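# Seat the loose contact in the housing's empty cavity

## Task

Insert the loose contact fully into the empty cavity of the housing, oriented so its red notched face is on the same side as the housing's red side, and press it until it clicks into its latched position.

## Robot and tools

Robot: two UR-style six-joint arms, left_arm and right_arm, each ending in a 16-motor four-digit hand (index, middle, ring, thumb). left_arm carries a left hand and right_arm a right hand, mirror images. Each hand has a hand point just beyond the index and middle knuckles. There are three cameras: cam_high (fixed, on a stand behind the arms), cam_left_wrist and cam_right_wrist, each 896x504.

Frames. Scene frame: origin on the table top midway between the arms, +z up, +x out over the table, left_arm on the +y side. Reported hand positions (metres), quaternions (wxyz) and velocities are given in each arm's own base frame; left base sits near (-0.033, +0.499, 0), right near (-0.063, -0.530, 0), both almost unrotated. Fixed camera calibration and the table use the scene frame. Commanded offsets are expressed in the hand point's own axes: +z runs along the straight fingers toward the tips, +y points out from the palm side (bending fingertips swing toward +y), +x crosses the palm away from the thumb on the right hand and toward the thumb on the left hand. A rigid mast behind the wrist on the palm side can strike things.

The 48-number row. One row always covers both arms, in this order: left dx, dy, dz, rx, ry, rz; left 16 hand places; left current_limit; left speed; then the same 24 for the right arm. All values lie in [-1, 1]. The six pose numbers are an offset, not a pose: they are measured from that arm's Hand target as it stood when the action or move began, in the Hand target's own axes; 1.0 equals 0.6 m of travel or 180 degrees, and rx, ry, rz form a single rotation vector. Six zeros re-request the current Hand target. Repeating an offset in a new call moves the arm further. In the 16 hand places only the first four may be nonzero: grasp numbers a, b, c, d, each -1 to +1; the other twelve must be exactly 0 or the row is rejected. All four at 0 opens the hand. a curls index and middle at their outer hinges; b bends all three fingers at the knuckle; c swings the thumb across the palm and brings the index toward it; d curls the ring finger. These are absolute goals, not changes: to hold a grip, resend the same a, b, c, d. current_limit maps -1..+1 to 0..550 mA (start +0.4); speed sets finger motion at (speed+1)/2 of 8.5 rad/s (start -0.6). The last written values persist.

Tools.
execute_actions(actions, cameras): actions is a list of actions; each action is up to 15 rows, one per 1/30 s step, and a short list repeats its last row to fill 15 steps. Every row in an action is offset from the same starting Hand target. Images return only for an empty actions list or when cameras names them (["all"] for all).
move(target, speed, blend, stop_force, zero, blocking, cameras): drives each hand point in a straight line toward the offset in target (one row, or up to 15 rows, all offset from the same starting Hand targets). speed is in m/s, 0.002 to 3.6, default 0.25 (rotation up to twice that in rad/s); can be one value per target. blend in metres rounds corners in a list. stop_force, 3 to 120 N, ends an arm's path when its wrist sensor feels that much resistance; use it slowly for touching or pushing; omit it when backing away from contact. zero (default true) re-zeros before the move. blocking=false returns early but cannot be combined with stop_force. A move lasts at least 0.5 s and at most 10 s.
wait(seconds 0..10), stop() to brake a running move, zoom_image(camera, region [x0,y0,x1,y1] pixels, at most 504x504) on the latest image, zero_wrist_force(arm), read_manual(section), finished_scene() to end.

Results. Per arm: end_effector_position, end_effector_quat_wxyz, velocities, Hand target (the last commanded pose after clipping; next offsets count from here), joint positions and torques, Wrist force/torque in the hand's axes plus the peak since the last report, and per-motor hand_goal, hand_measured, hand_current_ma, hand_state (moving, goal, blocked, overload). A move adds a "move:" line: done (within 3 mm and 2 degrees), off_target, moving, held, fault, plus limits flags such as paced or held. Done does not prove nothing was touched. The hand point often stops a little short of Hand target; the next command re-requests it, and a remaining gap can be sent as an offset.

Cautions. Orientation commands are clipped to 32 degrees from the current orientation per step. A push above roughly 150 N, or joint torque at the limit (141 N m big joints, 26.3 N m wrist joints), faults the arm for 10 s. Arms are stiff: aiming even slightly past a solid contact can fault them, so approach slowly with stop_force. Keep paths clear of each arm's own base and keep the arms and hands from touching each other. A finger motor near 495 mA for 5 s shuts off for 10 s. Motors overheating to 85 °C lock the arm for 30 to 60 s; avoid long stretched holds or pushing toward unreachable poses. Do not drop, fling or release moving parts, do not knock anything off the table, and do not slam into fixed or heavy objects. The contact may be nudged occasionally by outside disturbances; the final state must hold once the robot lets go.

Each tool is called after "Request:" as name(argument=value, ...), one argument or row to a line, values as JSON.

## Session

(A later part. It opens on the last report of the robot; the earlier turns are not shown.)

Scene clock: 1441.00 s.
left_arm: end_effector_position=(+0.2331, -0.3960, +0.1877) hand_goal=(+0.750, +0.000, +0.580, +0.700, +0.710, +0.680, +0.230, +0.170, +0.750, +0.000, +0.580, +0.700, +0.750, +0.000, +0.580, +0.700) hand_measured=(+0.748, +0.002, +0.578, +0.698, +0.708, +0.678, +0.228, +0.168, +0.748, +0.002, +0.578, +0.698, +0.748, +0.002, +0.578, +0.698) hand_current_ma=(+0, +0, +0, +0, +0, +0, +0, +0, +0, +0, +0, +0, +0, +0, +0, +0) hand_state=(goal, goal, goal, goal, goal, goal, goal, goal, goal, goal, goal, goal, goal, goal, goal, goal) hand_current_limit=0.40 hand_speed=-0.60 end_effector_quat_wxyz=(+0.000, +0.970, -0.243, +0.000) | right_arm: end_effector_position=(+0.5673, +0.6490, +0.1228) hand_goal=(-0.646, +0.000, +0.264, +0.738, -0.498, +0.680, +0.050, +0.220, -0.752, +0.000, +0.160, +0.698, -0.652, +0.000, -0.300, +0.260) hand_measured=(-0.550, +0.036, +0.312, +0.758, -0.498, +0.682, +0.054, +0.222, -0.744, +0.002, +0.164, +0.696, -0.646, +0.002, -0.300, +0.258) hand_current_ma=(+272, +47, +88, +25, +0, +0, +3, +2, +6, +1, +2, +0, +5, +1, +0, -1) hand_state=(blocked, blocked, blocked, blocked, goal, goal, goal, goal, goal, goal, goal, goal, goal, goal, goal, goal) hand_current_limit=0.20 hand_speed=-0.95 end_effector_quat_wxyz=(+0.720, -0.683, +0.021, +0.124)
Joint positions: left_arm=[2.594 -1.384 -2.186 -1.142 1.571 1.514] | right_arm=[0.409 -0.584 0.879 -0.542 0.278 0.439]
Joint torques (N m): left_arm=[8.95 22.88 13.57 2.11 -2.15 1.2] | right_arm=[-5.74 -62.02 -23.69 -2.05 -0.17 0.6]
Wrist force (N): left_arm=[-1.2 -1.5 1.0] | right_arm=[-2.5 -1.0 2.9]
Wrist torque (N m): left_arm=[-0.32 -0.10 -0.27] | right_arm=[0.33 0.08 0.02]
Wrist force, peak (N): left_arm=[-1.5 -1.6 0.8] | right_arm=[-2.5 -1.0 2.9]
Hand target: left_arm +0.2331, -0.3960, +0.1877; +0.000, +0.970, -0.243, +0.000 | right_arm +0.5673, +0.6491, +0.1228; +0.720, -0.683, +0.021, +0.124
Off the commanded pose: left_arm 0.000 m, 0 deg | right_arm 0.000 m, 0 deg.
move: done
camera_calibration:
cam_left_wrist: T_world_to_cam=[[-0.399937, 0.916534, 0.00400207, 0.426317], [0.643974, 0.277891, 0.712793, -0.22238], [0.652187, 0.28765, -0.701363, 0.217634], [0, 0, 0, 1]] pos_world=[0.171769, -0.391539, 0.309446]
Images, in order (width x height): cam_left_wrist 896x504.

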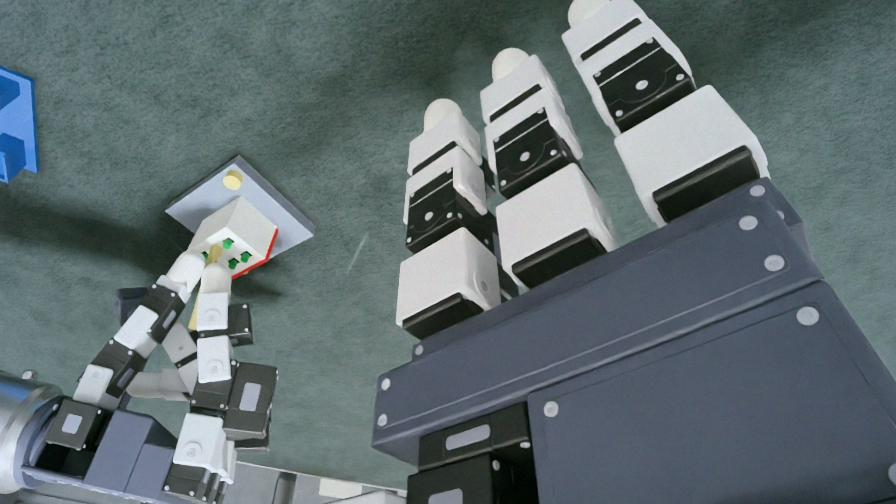

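Request:
move(
  target=[0,0,0,0,0,0,0,0,0,0,0,0,0,0,0,0,0,0,0,0,0,0,0.4,-0.6,0,0,0,0,0,0,0.15,1.0,0.72,0.55,0,0,0,0,0,0,0,0,0,0,0,0,0.5,-0.95],
  speed=0.01,
  cameras=["cam_left_wrist"],
)

Request:
zoom_image(
  camera="cam_left_wrist",
  region=[150, 230, 250, 350],
)

Scene clock: 1450.20 s.
left_arm: end_effector_position=(+0.2331, -0.3960, +0.1877) hand_goal=(+0.750, +0.000, +0.580, +0.700, +0.710, +0.680, +0.230, +0.170, +0.750, +0.000, +0.580, +0.700, +0.750, +0.000, +0.580, +0.700) hand_measured=(+0.748, +0.002, +0.578, +0.698, +0.708, +0.678, +0.228, +0.168, +0.748, +0.002, +0.578, +0.698, +0.748, +0.002, +0.578, +0.698) hand_current_ma=(+0, +0, +0, +0, +0, +0, +0, +0, +0, +0, +0, +0, +0, +0, +0, +0) hand_state=(goal, goal, goal, goal, goal, goal, goal, goal, goal, goal, goal, goal, goal, goal, goal, goal) hand_current_limit=0.40 hand_speed=-0.60 end_effector_quat_wxyz=(+0.000, +0.970, -0.243, +0.000) | right_arm: end_effector_position=(+0.5673, +0.6491, +0.1228) hand_goal=(-0.782, +0.000, +0.294, +0.758, -0.498, +0.680, +0.050, +0.240, -0.928, +0.000, +0.140, +0.698, -0.802, +0.000, -0.300, +0.280) hand_measured=(-0.564, +0.036, +0.332, +0.774, -0.498, +0.682, +0.054, +0.238, -0.916, +0.002, +0.146, +0.696, -0.744, +0.010, -0.292, +0.280) hand_current_ma=(+412, +47, +62, +17, +0, +0, +3, -1, +12, +1, +3, +0, +127, +6, +6, +0) hand_state=(blocked, blocked, blocked, goal, goal, goal, goal, goal, goal, goal, goal, goal, blocked, goal, goal, goal) hand_current_limit=0.50 hand_speed=-0.95 end_effector_quat_wxyz=(+0.720, -0.683, +0.021, +0.124)
Joint positions: left_arm=[2.594 -1.384 -2.186 -1.142 1.571 1.514] | right_arm=[0.409 -0.584 0.879 -0.542 0.278 0.439]
Joint torques (N m): left_arm=[8.82 23.47 14.66 1.99 -1.9 1.4] | right_arm=[5.41 -52.88 -22.94 0.64 1.51 -1.03]
Wrist force (N): left_arm=[-1.2 -1.5 0.8] | right_arm=[-2.4 -0.8 2.2]
Wrist torque (N m): left_arm=[-0.31 -0.11 -0.27] | right_arm=[0.38 0.05 0.05]
Wrist force, peak (N): left_arm=[-1.3 -1.8 0.8] | right_arm=[-2.5 -0.9 2.8]
Hand target: left_arm +0.2331, -0.3960, +0.1877; +0.000, +0.970, -0.243, +0.000 | right_arm +0.5673, +0.6491, +0.1228; +0.720, -0.683, +0.021, +0.124
Off the commanded pose: left_arm 0.000 m, 0 deg | right_arm 0.000 m, 0 deg.
move: done
camera_calibration:
cam_left_wrist: T_world_to_cam=[[-0.399937, 0.916534, 0.00400207, 0.426317], [0.643974, 0.277891, 0.712793, -0.22238], [0.652187, 0.28765, -0.701363, 0.217634], [0, 0, 0, 1]] pos_world=[0.171769, -0.391539, 0.309446]
Images, in order (width x height): cam_left_wrist 896x504.

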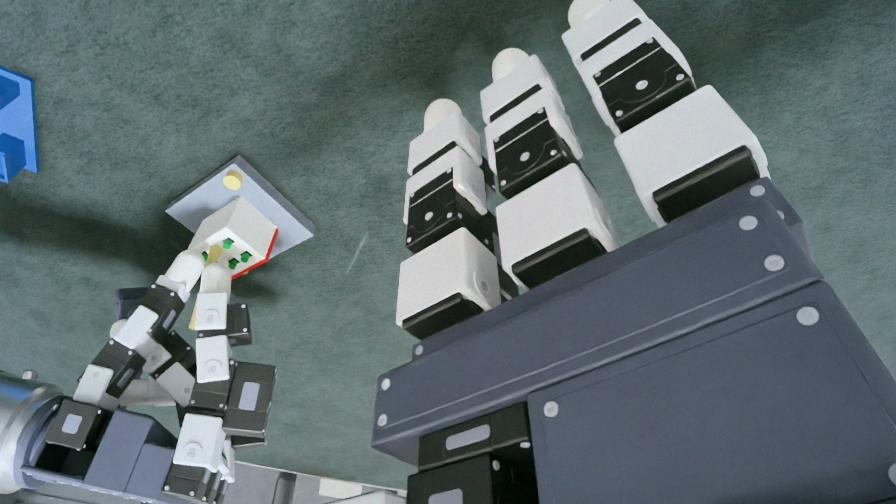

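Scaled by 4.200 from the camera's 896x504 image, which has a finer 1280x720 frame.

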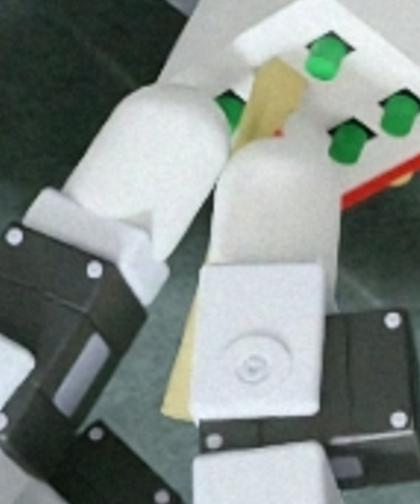

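Request:
move(
  target=[0,0,0,0,0,0,0,0,0,0,0,0,0,0,0,0,0,0,0,0,0,0,0.4,-0.6,0,0.0,0.0083,0,0,0,0.15,1.0,0.72,0.55,0,0,0,0,0,0,0,0,0,0,0,0,0.5,-0.95],
  speed=0.01,
)

Request:
move(
  target=[0,0,0,0,0,0,0,0,0,0,0,0,0,0,0,0,0,0,0,0,0,0,0.4,-0.6,-0.0037,-0.0407,0.0105,0,0,0,0.15,1.0,0.72,0.55,0,0,0,0,0,0,0,0,0,0,0,0,0.5,-0.95],
  speed=0.02,
  cameras=["cam_left_wrist"],
)

Request:
zoom_image(
  camera="cam_left_wrist",
  region=[150, 230, 250, 350],
)

Scene clock: 1460.77 s.
left_arm: end_effector_position=(+0.2331, -0.3960, +0.1877) hand_goal=(+0.750, +0.000, +0.580, +0.700, +0.710, +0.680, +0.230, +0.170, +0.750, +0.000, +0.580, +0.700, +0.750, +0.000, +0.580, +0.700) hand_measured=(+0.748, +0.002, +0.578, +0.698, +0.708, +0.678, +0.228, +0.168, +0.748, +0.002, +0.578, +0.698, +0.748, +0.002, +0.578, +0.698) hand_current_ma=(+0, +0, +0, +0, +0, +0, +0, +0, +0, +0, +0, +0, +0, +0, +0, +0) hand_state=(goal, goal, goal, goal, goal, goal, goal, goal, goal, goal, goal, goal, goal, goal, goal, goal) hand_current_limit=0.40 hand_speed=-0.60 end_effector_quat_wxyz=(+0.000, +0.970, -0.243, +0.000) | right_arm: end_effector_position=(+0.5666, +0.6541, +0.1231) hand_goal=(-0.782, +0.000, +0.294, +0.758, -0.498, +0.680, +0.050, +0.240, -0.928, +0.000, +0.140, +0.698, -0.802, +0.000, -0.300, +0.280) hand_measured=(-0.600, +0.036, +0.338, +0.778, -0.498, +0.682, +0.062, +0.246, -0.916, +0.002, +0.146, +0.696, -0.744, +0.010, -0.292, +0.280) hand_current_ma=(+412, +48, +78, +24, +0, +0, +16, +5, +12, +1, +3, +0, +127, +6, +6, +0) hand_state=(blocked, blocked, blocked, blocked, goal, goal, goal, goal, goal, goal, goal, goal, blocked, goal, goal, goal) hand_current_limit=0.50 hand_speed=-0.95 end_effector_quat_wxyz=(+0.720, -0.683, +0.021, +0.124)
Joint positions: left_arm=[2.594 -1.384 -2.186 -1.142 1.571 1.514] | right_arm=[0.416 -0.576 0.863 -0.528 0.284 0.433]
Joint torques (N m): left_arm=[8.5 22.64 12.89 2.12 -2.22 1.23] | right_arm=[-0.82 -58.31 -15.61 -0.05 0.65 -1.79]
Wrist force (N): left_arm=[-1.1 -1.4 0.7] | right_arm=[-2.0 0.7 -0.2]
Wrist torque (N m): left_arm=[-0.27 -0.13 -0.26] | right_arm=[0.33 -0.01 0.08]
Wrist force, peak (N): left_arm=[-1.5 -1.7 0.7] | right_arm=[-2.7 -1.2 2.3]
Hand target: left_arm +0.2331, -0.3960, +0.1877; +0.000, +0.970, -0.243, +0.000 | right_arm +0.5666, +0.6540, +0.1231; +0.720, -0.683, +0.021, +0.124
Off the commanded pose: left_arm 0.000 m, 0 deg | right_arm 0.000 m, 0 deg.
move: done

Scene clock: 1462.33 s.
left_arm: end_effector_position=(+0.2331, -0.3960, +0.1877) hand_goal=(+0.750, +0.000, +0.580, +0.700, +0.710, +0.680, +0.230, +0.170, +0.750, +0.000, +0.580, +0.700, +0.750, +0.000, +0.580, +0.700) hand_measured=(+0.748, +0.002, +0.578, +0.698, +0.708, +0.678, +0.228, +0.168, +0.748, +0.002, +0.578, +0.698, +0.748, +0.002, +0.578, +0.698) hand_current_ma=(+0, +0, +0, +0, +0, +0, +0, +0, +0, +0, +0, +0, +0, +0, +0, +0) hand_state=(goal, goal, goal, goal, goal, goal, goal, goal, goal, goal, goal, goal, goal, goal, goal, goal) hand_current_limit=0.40 hand_speed=-0.60 end_effector_quat_wxyz=(+0.000, +0.970, -0.243, +0.000) | right_arm: end_effector_position=(+0.5687, +0.6591, +0.1481) hand_goal=(-0.782, +0.000, +0.294, +0.758, -0.498, +0.680, +0.050, +0.240, -0.928, +0.000, +0.140, +0.698, -0.802, +0.000, -0.300, +0.280) hand_measured=(-0.610, +0.022, +0.340, +0.778, -0.508, +0.680, +0.068, +0.248, -0.916, +0.002, +0.146, +0.696, -0.744, +0.010, -0.292, +0.280) hand_current_ma=(+412, +21, +79, +25, -8, +0, +31, +10, +12, +1, +3, +0, +127, +6, +6, +0) hand_state=(blocked, blocked, blocked, blocked, goal, goal, goal, goal, goal, goal, goal, goal, blocked, goal, goal, goal) hand_current_limit=0.50 hand_speed=-0.95 end_effector_quat_wxyz=(+0.720, -0.683, +0.021, +0.124)
Joint positions: left_arm=[2.594 -1.384 -2.186 -1.142 1.571 1.514] | right_arm=[0.421 -0.581 0.807 -0.463 0.289 0.429]
Joint torques (N m): left_arm=[8.78 23.43 15.09 2 -2.15 1.48] | right_arm=[7.28 -58.22 -12.09 -1.92 0.96 -1.65]
Wrist force (N): left_arm=[-1.3 -1.8 0.8] | right_arm=[0.2 0.3 -0.9]
Wrist torque (N m): left_arm=[-0.33 -0.10 -0.27] | right_arm=[0.24 -0.20 0.04]
Wrist force, peak (N): left_arm=[-1.3 -1.8 0.8] | right_arm=[-1.7 1.4 -0.5]
Hand target: left_arm +0.2331, -0.3960, +0.1877; +0.000, +0.970, -0.243, +0.000 | right_arm +0.5687, +0.6590, +0.1479; +0.720, -0.683, +0.021, +0.124
Off the commanded pose: left_arm 0.000 m, 0 deg | right_arm 0.000 m, 0 deg.
move: done
camera_calibration:
cam_left_wrist: T_world_to_cam=[[-0.399937, 0.916534, 0.00400207, 0.426317], [0.643974, 0.277891, 0.712793, -0.22238], [0.652187, 0.28765, -0.701363, 0.217634], [0, 0, 0, 1]] pos_world=[0.171769, -0.391539, 0.309446]
Images, in order (width x height): cam_left_wrist 896x504.

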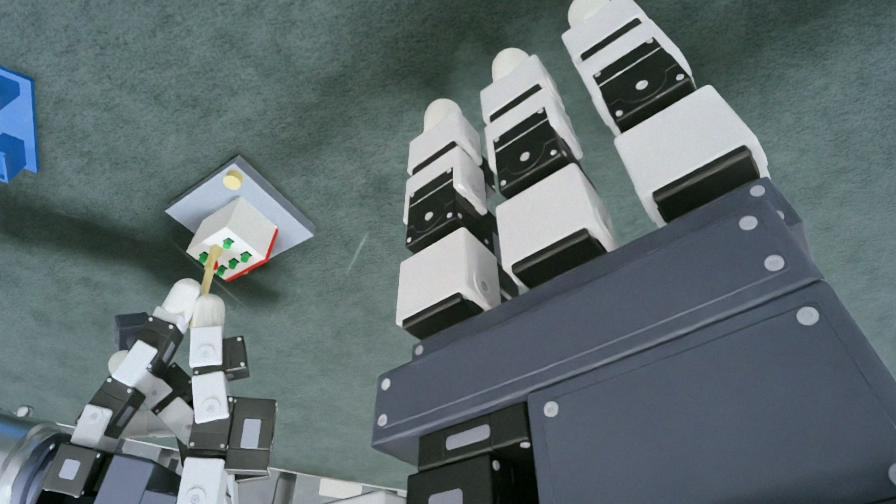

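Scaled by 4.200 from the camera's 896x504 image, which has a finer 1280x720 frame.

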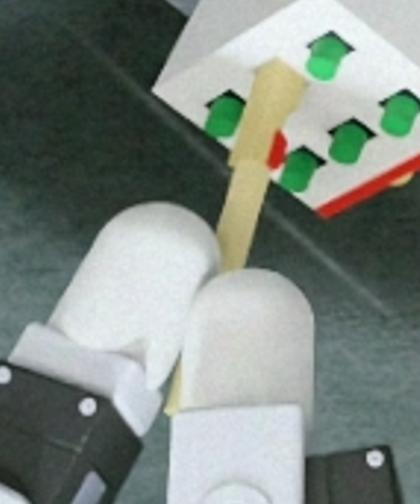

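Request:
move(
  target=[0,0,0,0,0,0,0,0,0,0,0,0,0,0,0,0,0,0,0,0,0,0,0.4,-0.6,-0.0075,0.0007,-0.0113,0,0,0,0.15,1.0,0.72,0.55,0,0,0,0,0,0,0,0,0,0,0,0,0.5,-0.95],
  speed=0.015,
  cameras=["cam_left_wrist"],
)

Request:
zoom_image(
  camera="cam_left_wrist",
  region=[150, 230, 250, 350],
)

Scene clock: 1502.90 s.
left_arm: end_effector_position=(+0.2331, -0.3960, +0.1877) hand_goal=(+0.750, +0.000, +0.580, +0.700, +0.710, +0.680, +0.230, +0.170, +0.750, +0.000, +0.580, +0.700, +0.750, +0.000, +0.580, +0.700) hand_measured=(+0.748, +0.002, +0.578, +0.698, +0.708, +0.678, +0.228, +0.168, +0.748, +0.002, +0.578, +0.698, +0.748, +0.002, +0.578, +0.698) hand_current_ma=(+0, +0, +0, +0, +0, +0, +0, +0, +0, +0, +0, +0, +0, +0, +0, +0) hand_state=(goal, goal, goal, goal, goal, goal, goal, goal, goal, goal, goal, goal, goal, goal, goal, goal) hand_current_limit=0.40 hand_speed=-0.60 end_effector_quat_wxyz=(+0.000, +0.970, -0.243, +0.000) | right_arm: end_effector_position=(+0.5652, +0.6516, +0.1480) hand_goal=(-0.782, +0.000, +0.294, +0.758, -0.498, +0.680, +0.050, +0.240, -0.928, +0.000, +0.140, +0.698, -0.802, +0.000, -0.300, +0.280) hand_measured=(-0.610, +0.022, +0.340, +0.778, -0.508, +0.680, +0.068, +0.248, -0.916, +0.002, +0.146, +0.696, -0.744, +0.010, -0.292, +0.280) hand_current_ma=(+412, +21, +79, +25, -9, +0, +31, +10, +12, +1, +3, +0, +127, +6, +6, +0) hand_state=(blocked, blocked, blocked, blocked, goal, goal, goal, goal, goal, goal, goal, goal, blocked, goal, goal, goal) hand_current_limit=0.50 hand_speed=-0.95 end_effector_quat_wxyz=(+0.720, -0.683, +0.021, +0.124)
Joint positions: left_arm=[2.594 -1.384 -2.186 -1.142 1.571 1.514] | right_arm=[0.414 -0.605 0.853 -0.491 0.282 0.435]
Joint torques (N m): left_arm=[8.01 23.94 13.13 2.18 -1.98 1.34] | right_arm=[-1.75 -54.14 -26.12 -0.98 0.43 1.43]
Wrist force (N): left_arm=[-1.3 -1.4 0.7] | right_arm=[-0.1 0.2 -1.2]
Wrist torque (N m): left_arm=[-0.28 -0.10 -0.28] | right_arm=[0.26 -0.13 -0.08]
Wrist force, peak (N): left_arm=[-1.4 -1.6 0.8] | right_arm=[0.1 0.1 -1.5]
Hand target: left_arm +0.2331, -0.3960, +0.1877; +0.000, +0.970, -0.243, +0.000 | right_arm +0.5652, +0.6517, +0.1479; +0.720, -0.683, +0.021, +0.124
Off the commanded pose: left_arm 0.000 m, 0 deg | right_arm 0.000 m, 0 deg.
move: done
camera_calibration:
cam_left_wrist: T_world_to_cam=[[-0.399937, 0.916534, 0.00400207, 0.426317], [0.643974, 0.277891, 0.712793, -0.22238], [0.652187, 0.28765, -0.701363, 0.217634], [0, 0, 0, 1]] pos_world=[0.171769, -0.391539, 0.309446]
Images, in order (width x height): cam_left_wrist 896x504.

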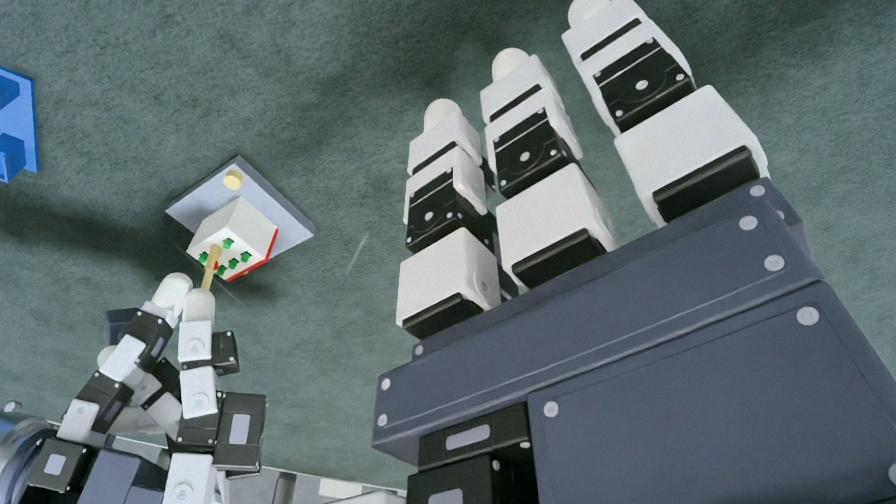

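Scaled by 4.200 from the camera's 896x504 image, which has a finer 1280x720 frame.

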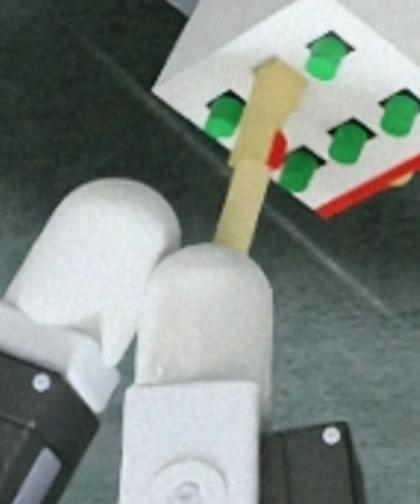

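Request:
move(
  target=[
    [0,0,0,0,0,0,0,0,0,0,0,0,0,0,0,0,0,0,0,0,0,0,0.4,-0.6,-0.0325,0.0,0,0,0,0,0.15,1.0,0.72,0.55,0,0,0,0,0,0,0,0,0,0,0,0,0.3,-0.95],
    [0,0,0,0,0,0,0,0,0,0,0,0,0,0,0,0,0,0,0,0,0,0,0.4,-0.6,-0.0596,-0.1303,0.009,0,0,0,0.15,1.0,0.72,0.55,0,0,0,0,0,0,0,0,0,0,0,0,0.3,-0.95],
  ],
  speed=0.05,
  cameras=["cam_left_wrist", "cam_high"],
)

Request:
zoom_image(
  camera="cam_left_wrist",
  region=[150, 230, 250, 350],
)

Request:
zoom_image(
  camera="cam_high",
  region=[450, 180, 530, 270],
)

Scene clock: 1527.37 s.
left_arm: end_effector_position=(+0.2331, -0.3960, +0.1877) hand_goal=(+0.750, +0.000, +0.580, +0.700, +0.710, +0.680, +0.230, +0.170, +0.750, +0.000, +0.580, +0.700, +0.750, +0.000, +0.580, +0.700) hand_measured=(+0.748, +0.002, +0.578, +0.698, +0.708, +0.678, +0.228, +0.168, +0.748, +0.002, +0.578, +0.698, +0.748, +0.002, +0.578, +0.698) hand_current_ma=(+0, +0, +0, +0, +0, +0, +0, +0, +0, +0, +0, +0, +0, +0, +0, +0) hand_state=(goal, goal, goal, goal, goal, goal, goal, goal, goal, goal, goal, goal, goal, goal, goal, goal) hand_current_limit=0.40 hand_speed=-0.60 end_effector_quat_wxyz=(+0.000, +0.970, -0.243, +0.000) | right_arm: end_effector_position=(+0.5461, +0.6487, +0.2320) hand_goal=(-0.782, +0.000, +0.294, +0.758, -0.498, +0.680, +0.050, +0.240, -0.928, +0.000, +0.140, +0.698, -0.802, +0.000, -0.300, +0.280) hand_measured=(-0.610, +0.020, +0.340, +0.780, -0.508, +0.680, +0.068, +0.248, -0.916, +0.002, +0.146, +0.696, -0.744, +0.010, -0.292, +0.280) hand_current_ma=(+358, +20, +79, +25, -9, +0, +31, +10, +11, +1, +3, +0, +127, +6, +6, +0) hand_state=(blocked, blocked, blocked, blocked, goal, goal, goal, goal, goal, goal, goal, goal, blocked, goal, goal, goal) hand_current_limit=0.30 hand_speed=-0.95 end_effector_quat_wxyz=(+0.720, -0.683, +0.021, +0.124)
Joint positions: left_arm=[2.594 -1.384 -2.186 -1.142 1.571 1.514] | right_arm=[0.42 -0.707 0.826 -0.356 0.289 0.429]
Joint torques (N m): left_arm=[7.82 23.18 13.55 2.08 -2.27 1.34] | right_arm=[9.34 -47.61 -12.71 -2.47 0.7 -1.43]
Wrist force (N): left_arm=[-1.2 -1.3 0.9] | right_arm=[-0.1 0.1 -1.0]
Wrist torque (N m): left_arm=[-0.28 -0.11 -0.27] | right_arm=[0.24 -0.16 0.00]
Wrist force, peak (N): left_arm=[-1.5 -1.6 0.8] | right_arm=[0.2 0.9 -1.3]
Hand target: left_arm +0.2331, -0.3960, +0.1877; +0.000, +0.970, -0.243, +0.000 | right_arm +0.5460, +0.6488, +0.2318; +0.720, -0.683, +0.021, +0.124
Off the commanded pose: left_arm 0.000 m, 0 deg | right_arm 0.000 m, 0 deg.
move: done
camera_calibration:
cam_left_wrist: T_world_to_cam=[[-0.399937, 0.916534, 0.00400207, 0.426317], [0.643974, 0.277891, 0.712793, -0.22238], [0.652187, 0.28765, -0.701363, 0.217634], [0, 0, 0, 1]] pos_world=[0.171769, -0.391539, 0.309446]
Images, in order (width x height): cam_high 896x504, cam_left_wrist 896x504.

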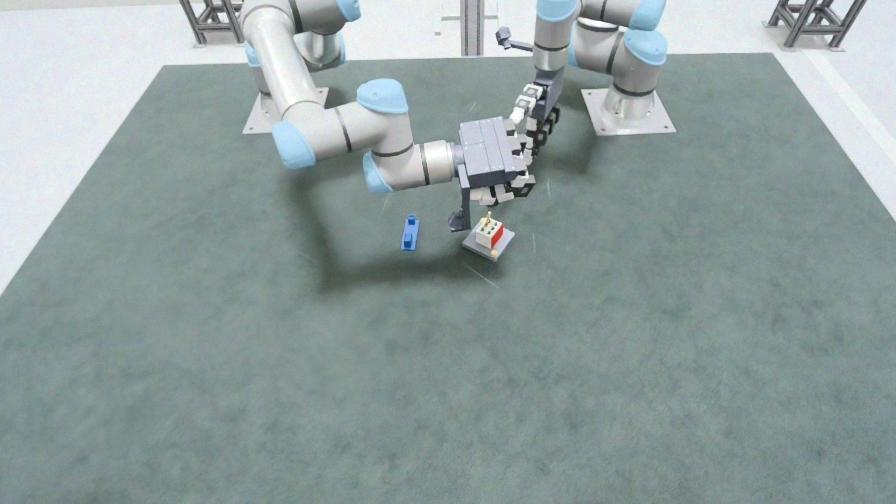

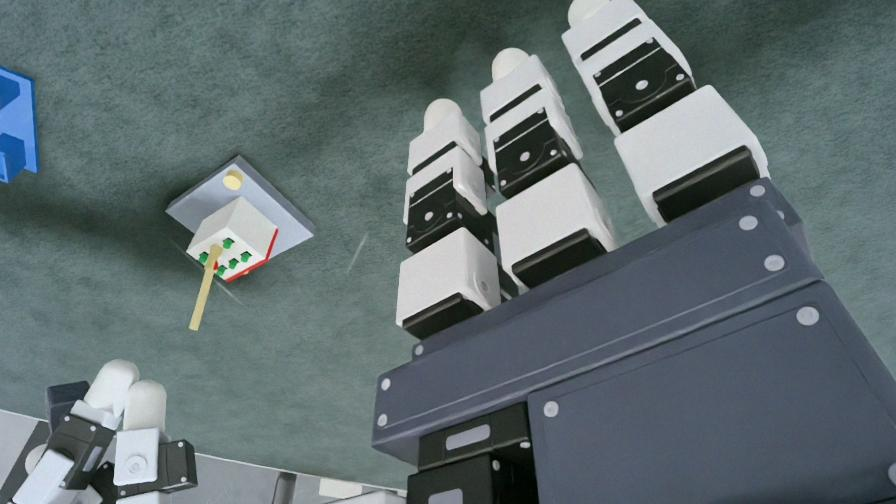

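Scaled by 4.200 from the camera's 896x504 image, which has a finer 1280x720 frame.

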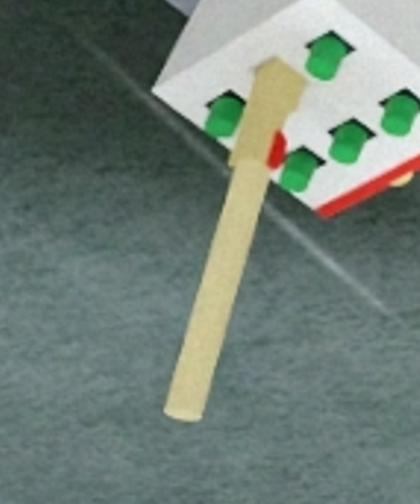

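Scaled by 5.600 from the camera's 896x504 image, which has a finer 1280x720 frame.

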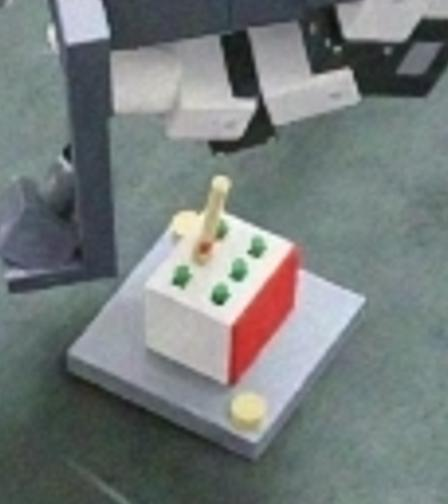

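Request:
zoom_image(
  camera="cam_high",
  region=[472, 205, 504, 240],
)

Request:
zoom_image(
  camera="cam_left_wrist",
  region=[195, 235, 235, 280],
)

Scaled by 14.400 from the camera's 896x504 image, which has a finer 1280x720 frame.

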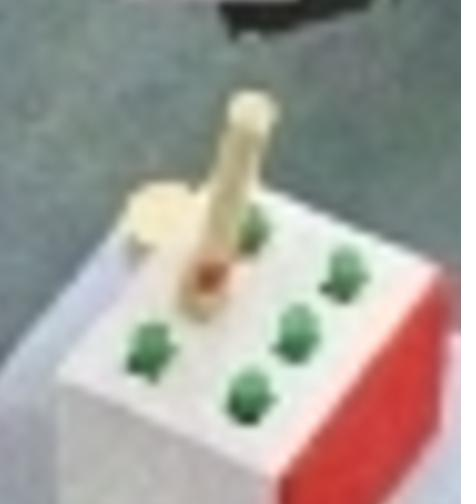

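Scaled by 11.200 from the camera's 896x504 image, which has a finer 1280x720 frame.

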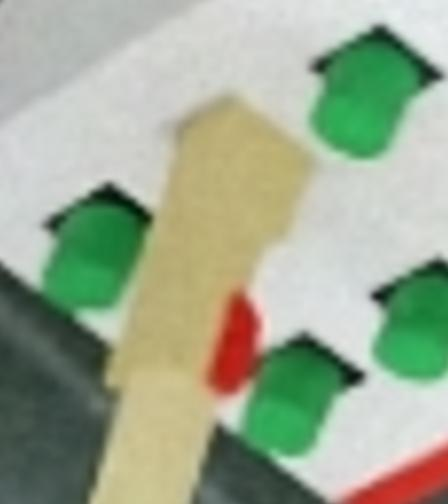

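Request:
move(
  target=[0,0,0,0,0,0,0,0,0,0,0,0,0,0,0,0,0,0,0,0,0,0,0.4,-0.6,-0.1148,-0.1378,-0.6503,0,0,0,0,0,0,0,0,0,0,0,0,0,0,0,0,0,0,0,0.4,-0.7],
  speed=0.25,
  cameras=["cam_high"],
)

Scene clock: 1750.60 s.
left_arm: end_effector_position=(+0.2331, -0.3960, +0.1877) hand_goal=(+0.750, +0.000, +0.580, +0.700, +0.710, +0.680, +0.230, +0.170, +0.750, +0.000, +0.580, +0.700, +0.750, +0.000, +0.580, +0.700) hand_measured=(+0.748, +0.002, +0.578, +0.698, +0.708, +0.678, +0.228, +0.168, +0.748, +0.002, +0.578, +0.698, +0.748, +0.002, +0.578, +0.698) hand_current_ma=(+0, +0, +0, +0, +0, +0, +0, +0, +0, +0, +0, +0, +0, +0, +0, +0) hand_state=(goal, goal, goal, goal, goal, goal, goal, goal, goal, goal, goal, goal, goal, goal, goal, goal) hand_current_limit=0.40 hand_speed=-0.60 end_effector_quat_wxyz=(+0.000, +0.970, -0.243, +0.000) | right_arm: end_effector_position=(+0.5506, +0.2499, +0.3003) hand_goal=(+0.750, +0.000, +0.580, +0.700, +0.710, +0.680, +0.230, +0.170, +0.750, +0.000, +0.580, +0.700, +0.750, +0.000, +0.580, +0.700) hand_measured=(+0.730, +0.002, +0.576, +0.702, +0.688, +0.680, +0.228, +0.172, +0.728, +0.002, +0.576, +0.698, +0.730, +0.002, +0.574, +0.698) hand_current_ma=(-24, +1, -2, +1, -27, +0, +0, +1, -28, +1, -2, -1, -26, +1, -4, -1) hand_state=(goal, goal, goal, goal, blocked, goal, goal, goal, blocked, goal, goal, goal, blocked, goal, goal, goal) hand_current_limit=0.40 hand_speed=-0.70 end_effector_quat_wxyz=(+0.720, -0.683, +0.021, +0.124)
Joint positions: left_arm=[2.594 -1.384 -2.186 -1.142 1.571 1.514] | right_arm=[-0.178 -0.97 1.103 0.078 -0.325 0.001]
Joint torques (N m): left_arm=[8.74 22.48 14.85 2.21 -2.18 1.31] | right_arm=[1.18 -48.76 -15.28 2.54 0.85 -1.21]
Wrist force (N): left_arm=[-1.3 -1.5 0.6] | right_arm=[-0.4 0.1 -0.9]
Wrist torque (N m): left_arm=[-0.28 -0.10 -0.28] | right_arm=[0.03 -0.10 -0.14]
Wrist force, peak (N): left_arm=[-1.2 -1.6 1.1] | right_arm=[-0.4 -0.6 -3.2]
Hand target: left_arm +0.2331, -0.3960, +0.1877; +0.000, +0.970, -0.243, +0.000 | right_arm +0.5506, +0.2499, +0.3003; +0.720, -0.683, +0.021, +0.124
Off the commanded pose: left_arm 0.000 m, 0 deg | right_arm 0.000 m, 0 deg.
move: done
Images, in order (width x height): cam_high 896x504.

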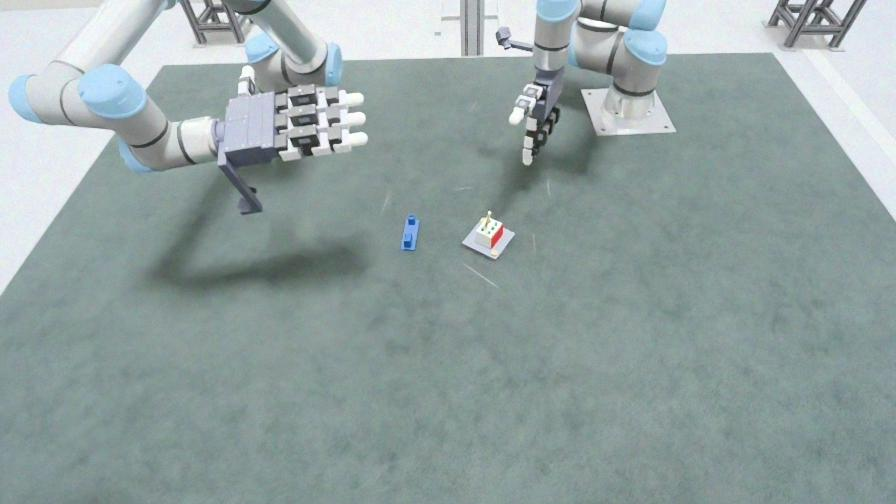

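Request:
move(
  target=[0,0,0,0,0,0,0,0,0,0,0,0,0,0,0,0,0,0,0,0,0,0,0.4,-0.6,0.0407,0.0653,-0.5383,-0.5202,0.0529,-0.0504,0,0,0,0,0,0,0,0,0,0,0,0,0,0,0,0,0.4,-0.7],
  speed=0.3,
  cameras=["cam_high"],
)

Scene clock: 1759.20 s.
left_arm: end_effector_position=(+0.2331, -0.3960, +0.1877) hand_goal=(+0.750, +0.000, +0.580, +0.700, +0.710, +0.680, +0.230, +0.170, +0.750, +0.000, +0.580, +0.700, +0.750, +0.000, +0.580, +0.700) hand_measured=(+0.748, +0.002, +0.578, +0.698, +0.708, +0.678, +0.228, +0.168, +0.748, +0.002, +0.578, +0.698, +0.748, +0.002, +0.578, +0.698) hand_current_ma=(+0, +0, +0, +0, +0, +0, +0, +0, +0, +0, +0, +0, +0, +0, +0, +0) hand_state=(goal, goal, goal, goal, goal, goal, goal, goal, goal, goal, goal, goal, goal, goal, goal, goal) hand_current_limit=0.40 hand_speed=-0.60 end_effector_quat_wxyz=(+0.000, +0.970, -0.243, +0.000) | right_arm: end_effector_position=(+0.6109, -0.0640, +0.2354) hand_goal=(+0.750, +0.000, +0.580, +0.700, +0.710, +0.680, +0.230, +0.170, +0.750, +0.000, +0.580, +0.700, +0.750, +0.000, +0.580, +0.700) hand_measured=(+0.746, +0.002, +0.576, +0.702, +0.708, +0.680, +0.228, +0.170, +0.746, +0.002, +0.578, +0.698, +0.746, +0.002, +0.576, +0.698) hand_current_ma=(-3, +1, -2, +1, -1, +0, -1, +0, -3, +1, -1, -1, -3, +1, -1, -1) hand_state=(goal, goal, goal, goal, goal, goal, goal, goal, goal, goal, goal, goal, goal, goal, goal, goal) hand_current_limit=0.40 hand_speed=-0.70 end_effector_quat_wxyz=(+0.001, +0.997, +0.071, +0.002)
Joint positions: left_arm=[2.594 -1.384 -2.186 -1.142 1.571 1.514] | right_arm=[-0.178 -1.264 1.53 -1.84 -1.572 1.251]
Joint torques (N m): left_arm=[8.22 22.36 14.31 2.21 -2.16 1.16] | right_arm=[-9.11 -39.62 -25.86 -2.35 -1.4 0.54]
Wrist force (N): left_arm=[-1.2 -1.5 0.6] | right_arm=[0.5 -0.2 -0.5]
Wrist torque (N m): left_arm=[-0.28 -0.11 -0.27] | right_arm=[0.17 -0.04 0.19]
Wrist force, peak (N): left_arm=[-1.2 -1.8 0.8] | right_arm=[-0.1 0.0 -1.2]
Hand target: left_arm +0.2331, -0.3960, +0.1877; +0.000, +0.970, -0.243, +0.000 | right_arm +0.6109, -0.0642, +0.2355; +0.001, +0.998, +0.071, +0.002
Off the commanded pose: left_arm 0.000 m, 0 deg | right_arm 0.000 m, 0 deg.
move: done
Images, in order (width x height): cam_high 896x504.

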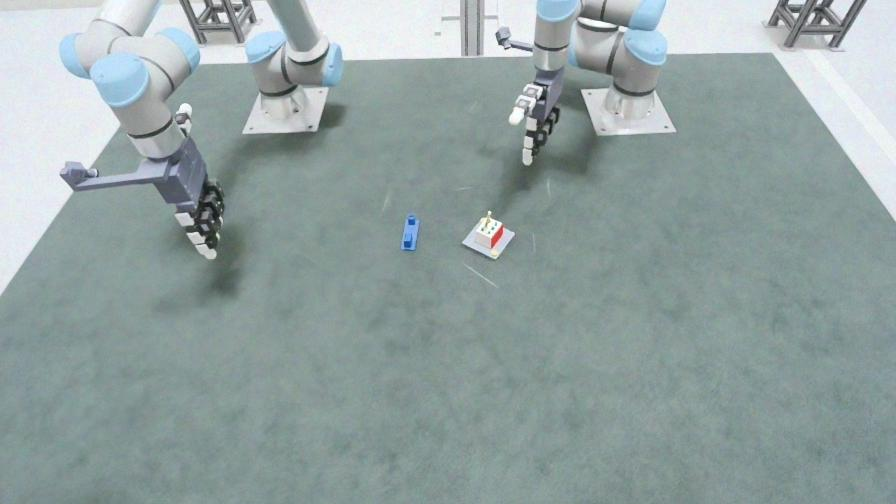

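Request:
move(
  target=[0,0,0,0,0,0,0,0,0,0,0,0,0,0,0,0,0,0,0,0,0,0,0.4,-0.6,0.101,-0.5988,-0.1075,0,0,-0.1,0,0,0,0,0,0,0,0,0,0,0,0,0,0,0,0,0.4,-0.7],
  speed=0.3,
)

Scene clock: 1835.70 s.
left_arm: end_effector_position=(+0.2331, -0.3960, +0.1877) hand_goal=(+0.750, +0.000, +0.580, +0.700, +0.710, +0.680, +0.230, +0.170, +0.750, +0.000, +0.580, +0.700, +0.750, +0.000, +0.580, +0.700) hand_measured=(+0.748, +0.002, +0.578, +0.698, +0.708, +0.678, +0.228, +0.168, +0.748, +0.002, +0.578, +0.698, +0.748, +0.002, +0.578, +0.698) hand_current_ma=(+0, +0, +0, +0, +0, +0, +0, +0, +0, +0, +0, +0, +0, +0, +0, +0) hand_state=(goal, goal, goal, goal, goal, goal, goal, goal, goal, goal, goal, goal, goal, goal, goal, goal) hand_current_limit=0.40 hand_speed=-0.60 end_effector_quat_wxyz=(+0.000, +0.970, -0.243, +0.000) | right_arm: end_effector_position=(+0.6200, +0.3001, +0.2992) hand_goal=(+0.750, +0.000, +0.580, +0.700, +0.710, +0.680, +0.230, +0.170, +0.750, +0.000, +0.580, +0.700, +0.750, +0.000, +0.580, +0.700) hand_measured=(+0.748, +0.002, +0.578, +0.702, +0.708, +0.680, +0.228, +0.170, +0.748, +0.002, +0.578, +0.698, +0.748, +0.002, +0.578, +0.698) hand_current_ma=(-1, +1, -1, +1, +0, +0, -1, +0, -1, +1, -1, -1, -1, +1, -1, -1) hand_state=(goal, goal, goal, goal, goal, goal, goal, goal, goal, goal, goal, goal, goal, goal, goal, goal) hand_current_limit=0.40 hand_speed=-0.70 end_effector_quat_wxyz=(+0.001, +0.974, +0.226, +0.001)
Joint positions: left_arm=[2.594 -1.384 -2.186 -1.142 1.571 1.514] | right_arm=[0.384 -1.05 1.057 -1.58 -1.574 1.499]
Joint torques (N m): left_arm=[8.95 23 15.47 2.27 -2.16 1.18] | right_arm=[5.48 -50.72 -28.83 -3.56 -0.98 -1.54]
Wrist force (N): left_arm=[-1.3 -1.7 1.0] | right_arm=[0.5 -0.3 -0.7]
Wrist torque (N m): left_arm=[-0.34 -0.09 -0.27] | right_arm=[0.17 0.00 0.20]
Wrist force, peak (N): left_arm=[-1.3 -1.7 1.0] | right_arm=[1.2 -2.8 -1.0]
Hand target: left_arm +0.2331, -0.3960, +0.1877; +0.000, +0.970, -0.243, +0.000 | right_arm +0.6200, +0.3002, +0.2993; +0.001, +0.974, +0.226, +0.001
Off the commanded pose: left_arm 0.000 m, 0 deg | right_arm 0.000 m, 0 deg.
move: done

Request:
move(
  target=[0,0,0,0,0,0,0,0,0,0,0,0,0,0,0,0,0,0,0,0,0,0,0.4,-0.6,0.1995,-0.3707,0.0638,0,0,-0.1,0,0,0,0,0,0,0,0,0,0,0,0,0,0,0,0,0.4,-0.7],
  speed=0.15,
  cameras=["all"],
)

Request:
zoom_image(
  camera="cam_high",
  region=[440, 140, 540, 260],
)

Request:
zoom_image(
  camera="cam_left_wrist",
  region=[140, 220, 280, 400],
)

Scene clock: 1842.47 s.
left_arm: end_effector_position=(+0.2331, -0.3960, +0.1877) hand_goal=(+0.750, +0.000, +0.580, +0.700, +0.710, +0.680, +0.230, +0.170, +0.750, +0.000, +0.580, +0.700, +0.750, +0.000, +0.580, +0.700) hand_measured=(+0.748, +0.002, +0.578, +0.698, +0.708, +0.678, +0.228, +0.168, +0.748, +0.002, +0.578, +0.698, +0.748, +0.002, +0.578, +0.698) hand_current_ma=(+0, +0, +0, +0, +0, +0, +0, +0, +0, +0, +0, +0, +0, +0, +0, +0) hand_state=(goal, goal, goal, goal, goal, goal, goal, goal, goal, goal, goal, goal, goal, goal, goal, goal) hand_current_limit=0.40 hand_speed=-0.60 end_effector_quat_wxyz=(+0.000, +0.970, -0.243, +0.000) | right_arm: end_effector_position=(+0.6295, +0.5522, +0.2602) hand_goal=(+0.750, +0.000, +0.580, +0.700, +0.710, +0.680, +0.230, +0.170, +0.750, +0.000, +0.580, +0.700, +0.750, +0.000, +0.580, +0.700) hand_measured=(+0.748, +0.002, +0.578, +0.702, +0.708, +0.680, +0.228, +0.170, +0.748, +0.002, +0.578, +0.698, +0.748, +0.002, +0.578, +0.698) hand_current_ma=(-1, +1, -1, +1, +0, +0, -1, +0, -1, +1, -1, -1, -1, +1, -1, -1) hand_state=(goal, goal, goal, goal, goal, goal, goal, goal, goal, goal, goal, goal, goal, goal, goal, goal) hand_current_limit=0.40 hand_speed=-0.70 end_effector_quat_wxyz=(+0.001, +0.927, +0.376, +0.003)
Joint positions: left_arm=[2.594 -1.384 -2.186 -1.142 1.571 1.514] | right_arm=[0.666 -0.431 0.041 -1.186 -1.575 1.466]
Joint torques (N m): left_arm=[7.85 24.65 14.66 2.48 -2.05 1.1] | right_arm=[-10.5 -69.82 -25.69 -2.69 -0.75 -0.21]
Wrist force (N): left_arm=[-1.2 -1.5 0.7] | right_arm=[0.6 -0.7 -0.8]
Wrist torque (N m): left_arm=[-0.30 -0.10 -0.27] | right_arm=[0.12 -0.02 0.12]
Wrist force, peak (N): left_arm=[-1.3 -1.6 0.9] | right_arm=[0.9 -1.8 -0.5]
Hand target: left_arm +0.2331, -0.3960, +0.1877; +0.000, +0.970, -0.243, +0.000 | right_arm +0.6298, +0.5525, +0.2605; +0.002, +0.927, +0.375, +0.001
Off the commanded pose: left_arm 0.000 m, 0 deg | right_arm 0.001 m, 0 deg.
move: done
camera_calibration:
cam_left_wrist: T_world_to_cam=[[-0.399937, 0.916534, 0.00400207, 0.426317], [0.643974, 0.277891, 0.712793, -0.22238], [0.652187, 0.28765, -0.701363, 0.217634], [0, 0, 0, 1]] pos_world=[0.171769, -0.391539, 0.309446]
cam_right_wrist: T_world_to_cam=[[-0.162566, -0.986696, 0.00179672, 0.683397], [-0.651417, 0.108693, 0.750894, 0.102119], [-0.741099, 0.120899, -0.660421, 0.692845], [0, 0, 0, 1]] pos_world=[0.691086, 0.579442, 0.379661]

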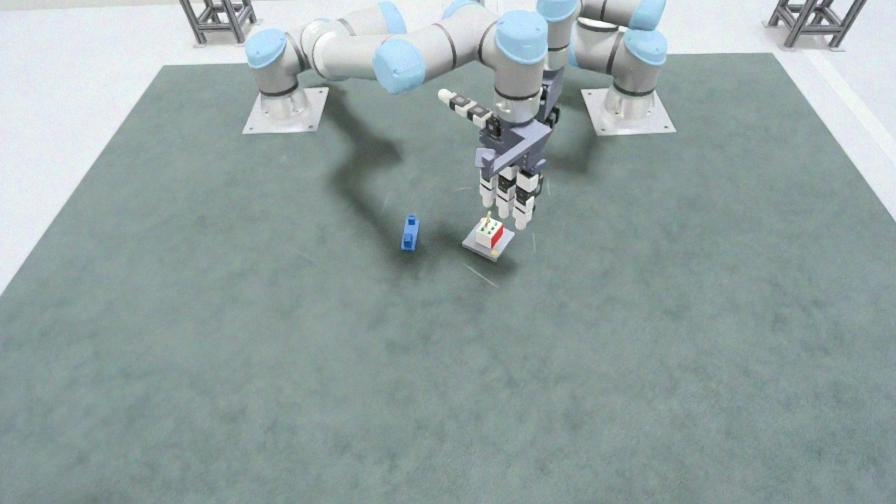

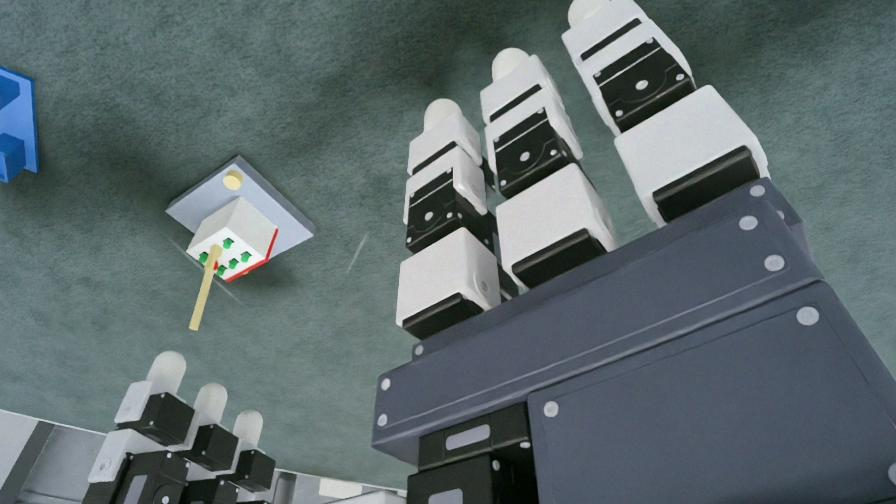

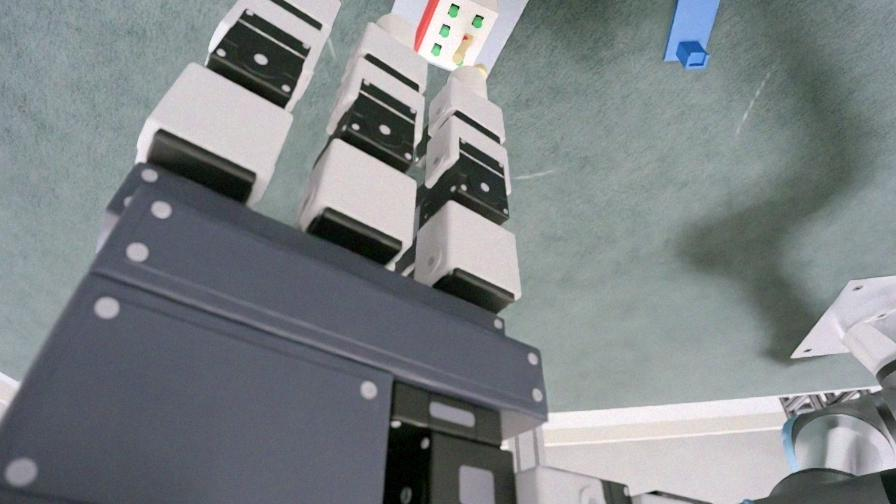

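Scaled by 4.200 from the camera's 896x504 image, which has a finer 1280x720 frame.

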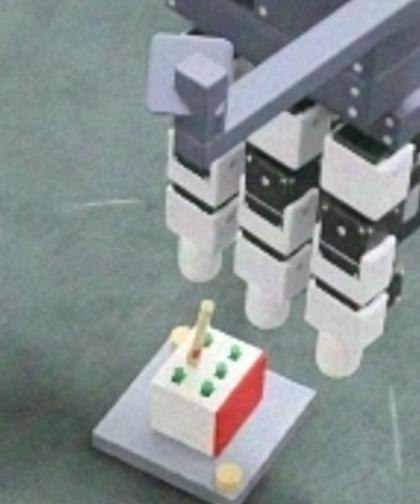

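Scaled by 2.800 from the camera's 896x504 image, which has a finer 1280x720 frame.

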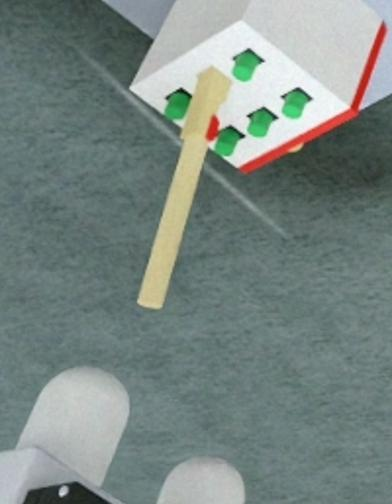

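Request:
move(
  target=[0,0,0,0,0,0,0,0,0,0,0,0,0,0,0,0,0,0,0,0,0,0,0.4,-0.6,0.009,-0.0033,0.0233,0,0,0,0,0,0,0,0,0,0,0,0,0,0,0,0,0,0,0,0.4,-0.7],
  speed=0.03,
  cameras=["all"],
)

Request:
zoom_image(
  camera="cam_high",
  region=[465, 180, 525, 250],
)

Request:
zoom_image(
  camera="cam_left_wrist",
  region=[140, 230, 260, 390],
)

Request:
zoom_image(
  camera="cam_right_wrist",
  region=[380, 0, 540, 110],
)

Scene clock: 1870.47 s.
left_arm: end_effector_position=(+0.2331, -0.3960, +0.1877) hand_goal=(+0.750, +0.000, +0.580, +0.700, +0.710, +0.680, +0.230, +0.170, +0.750, +0.000, +0.580, +0.700, +0.750, +0.000, +0.580, +0.700) hand_measured=(+0.748, +0.002, +0.578, +0.698, +0.708, +0.678, +0.228, +0.168, +0.748, +0.002, +0.578, +0.698, +0.748, +0.002, +0.578, +0.698) hand_current_ma=(+0, +0, +0, +0, +0, +0, +0, +0, +0, +0, +0, +0, +0, +0, +0, +0) hand_state=(goal, goal, goal, goal, goal, goal, goal, goal, goal, goal, goal, goal, goal, goal, goal, goal) hand_current_limit=0.40 hand_speed=-0.60 end_effector_quat_wxyz=(+0.000, +0.970, -0.243, +0.000) | right_arm: end_effector_position=(+0.6321, +0.5575, +0.2462) hand_goal=(+0.750, +0.000, +0.580, +0.700, +0.710, +0.680, +0.230, +0.170, +0.750, +0.000, +0.580, +0.700, +0.750, +0.000, +0.580, +0.700) hand_measured=(+0.748, +0.002, +0.578, +0.702, +0.708, +0.680, +0.228, +0.170, +0.748, +0.002, +0.578, +0.698, +0.748, +0.002, +0.578, +0.698) hand_current_ma=(-1, +1, -1, +1, +0, +0, -1, +0, -1, +1, -1, -1, -1, +1, -1, -1) hand_state=(goal, goal, goal, goal, goal, goal, goal, goal, goal, goal, goal, goal, goal, goal, goal, goal) hand_current_limit=0.40 hand_speed=-0.70 end_effector_quat_wxyz=(+0.001, +0.927, +0.376, +0.003)
Joint positions: left_arm=[2.594 -1.384 -2.186 -1.142 1.571 1.514] | right_arm=[0.669 -0.409 0.035 -1.201 -1.575 1.469]
Joint torques (N m): left_arm=[7.79 23.23 15.13 2.49 -2 1.16] | right_arm=[5.43 -72.83 -15.15 -0.64 1.05 0.7]
Wrist force (N): left_arm=[-1.2 -1.5 0.7] | right_arm=[0.5 -0.4 -0.7]
Wrist torque (N m): left_arm=[-0.30 -0.10 -0.27] | right_arm=[0.15 -0.02 0.13]
Wrist force, peak (N): left_arm=[-1.2 -1.7 1.0] | right_arm=[0.5 -0.4 -1.9]
Hand target: left_arm +0.2331, -0.3960, +0.1877; +0.000, +0.970, -0.243, +0.000 | right_arm +0.6323, +0.5577, +0.2465; +0.002, +0.927, +0.375, +0.001
Off the commanded pose: left_arm 0.000 m, 0 deg | right_arm 0.000 m, 0 deg.
elbow stopped short (right arm): the move would have taken joint 3 (elbow) straighter than the controller allows.
move: done
camera_calibration:
cam_left_wrist: T_world_to_cam=[[-0.399937, 0.916534, 0.00400207, 0.426317], [0.643974, 0.277891, 0.712793, -0.22238], [0.652187, 0.28765, -0.701363, 0.217634], [0, 0, 0, 1]] pos_world=[0.171769, -0.391539, 0.309446]
cam_right_wrist: T_world_to_cam=[[-0.162826, -0.986652, 0.00234963, 0.689158], [-0.650853, 0.109199, 0.751309, 0.113031], [-0.741538, 0.120803, -0.659946, 0.685208], [0, 0, 0, 1]] pos_world=[0.693886, 0.584841, 0.365659]

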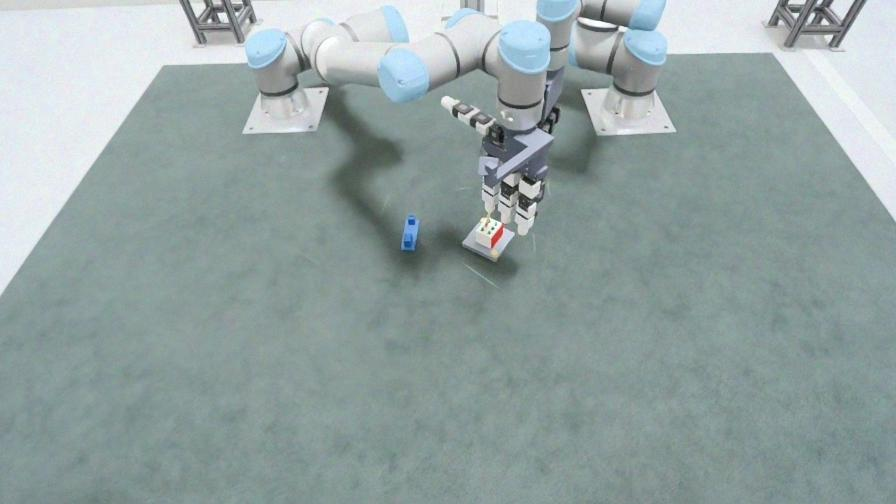

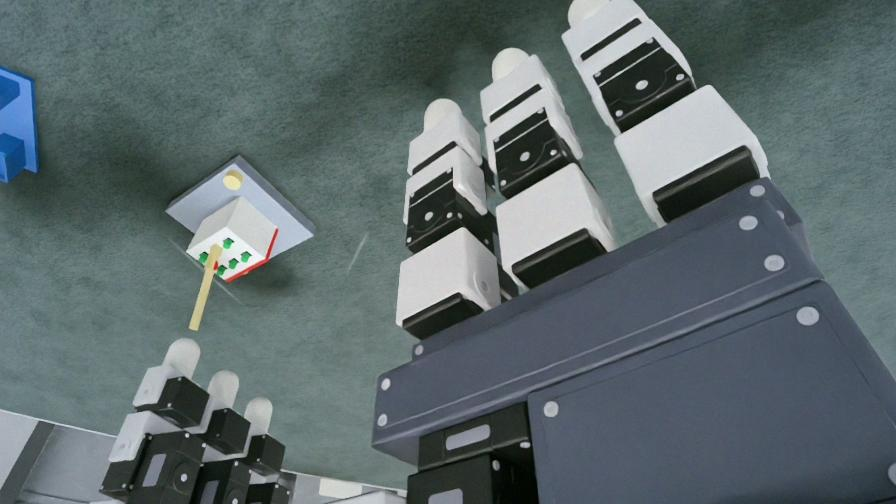

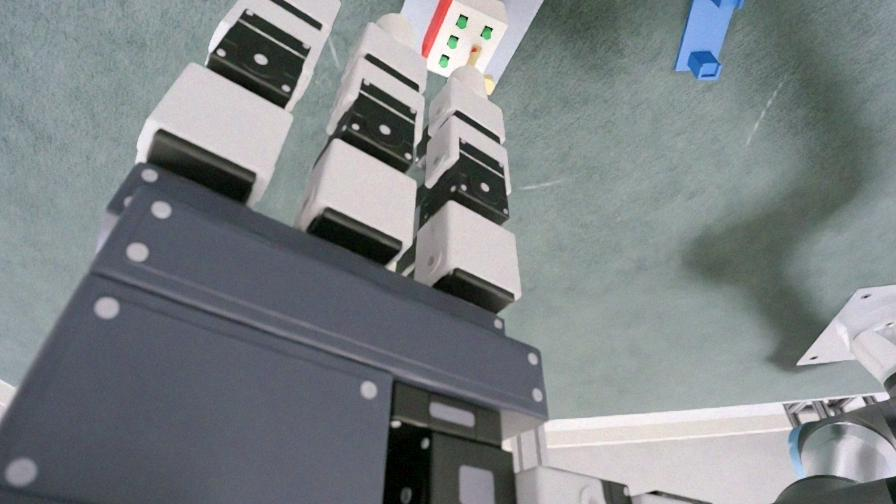

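Scaled by 7.200 from the camera's 896x504 image, which has a finer 1280x720 frame.

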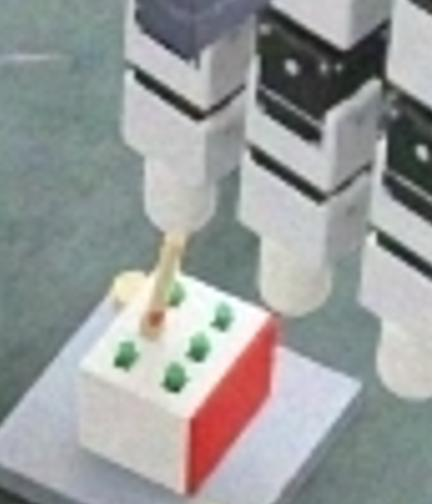

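Scaled by 3.150 from the camera's 896x504 image, which has a finer 1280x720 frame.

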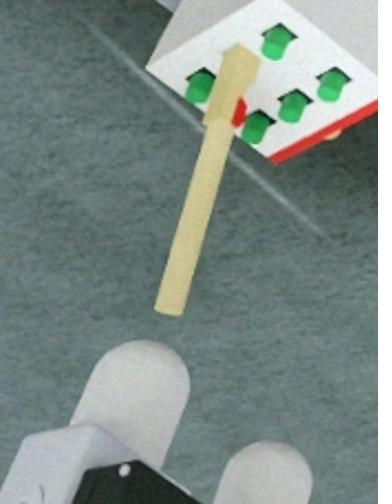

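Scaled by 3.150 from the camera's 896x504 image, which has a finer 1280x720 frame.

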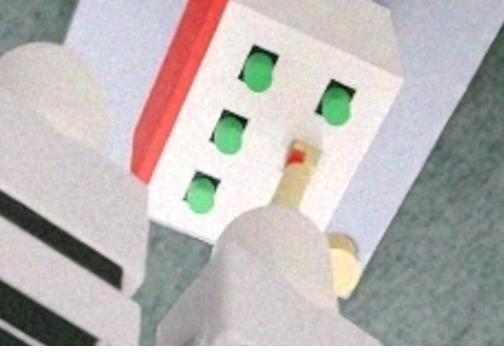

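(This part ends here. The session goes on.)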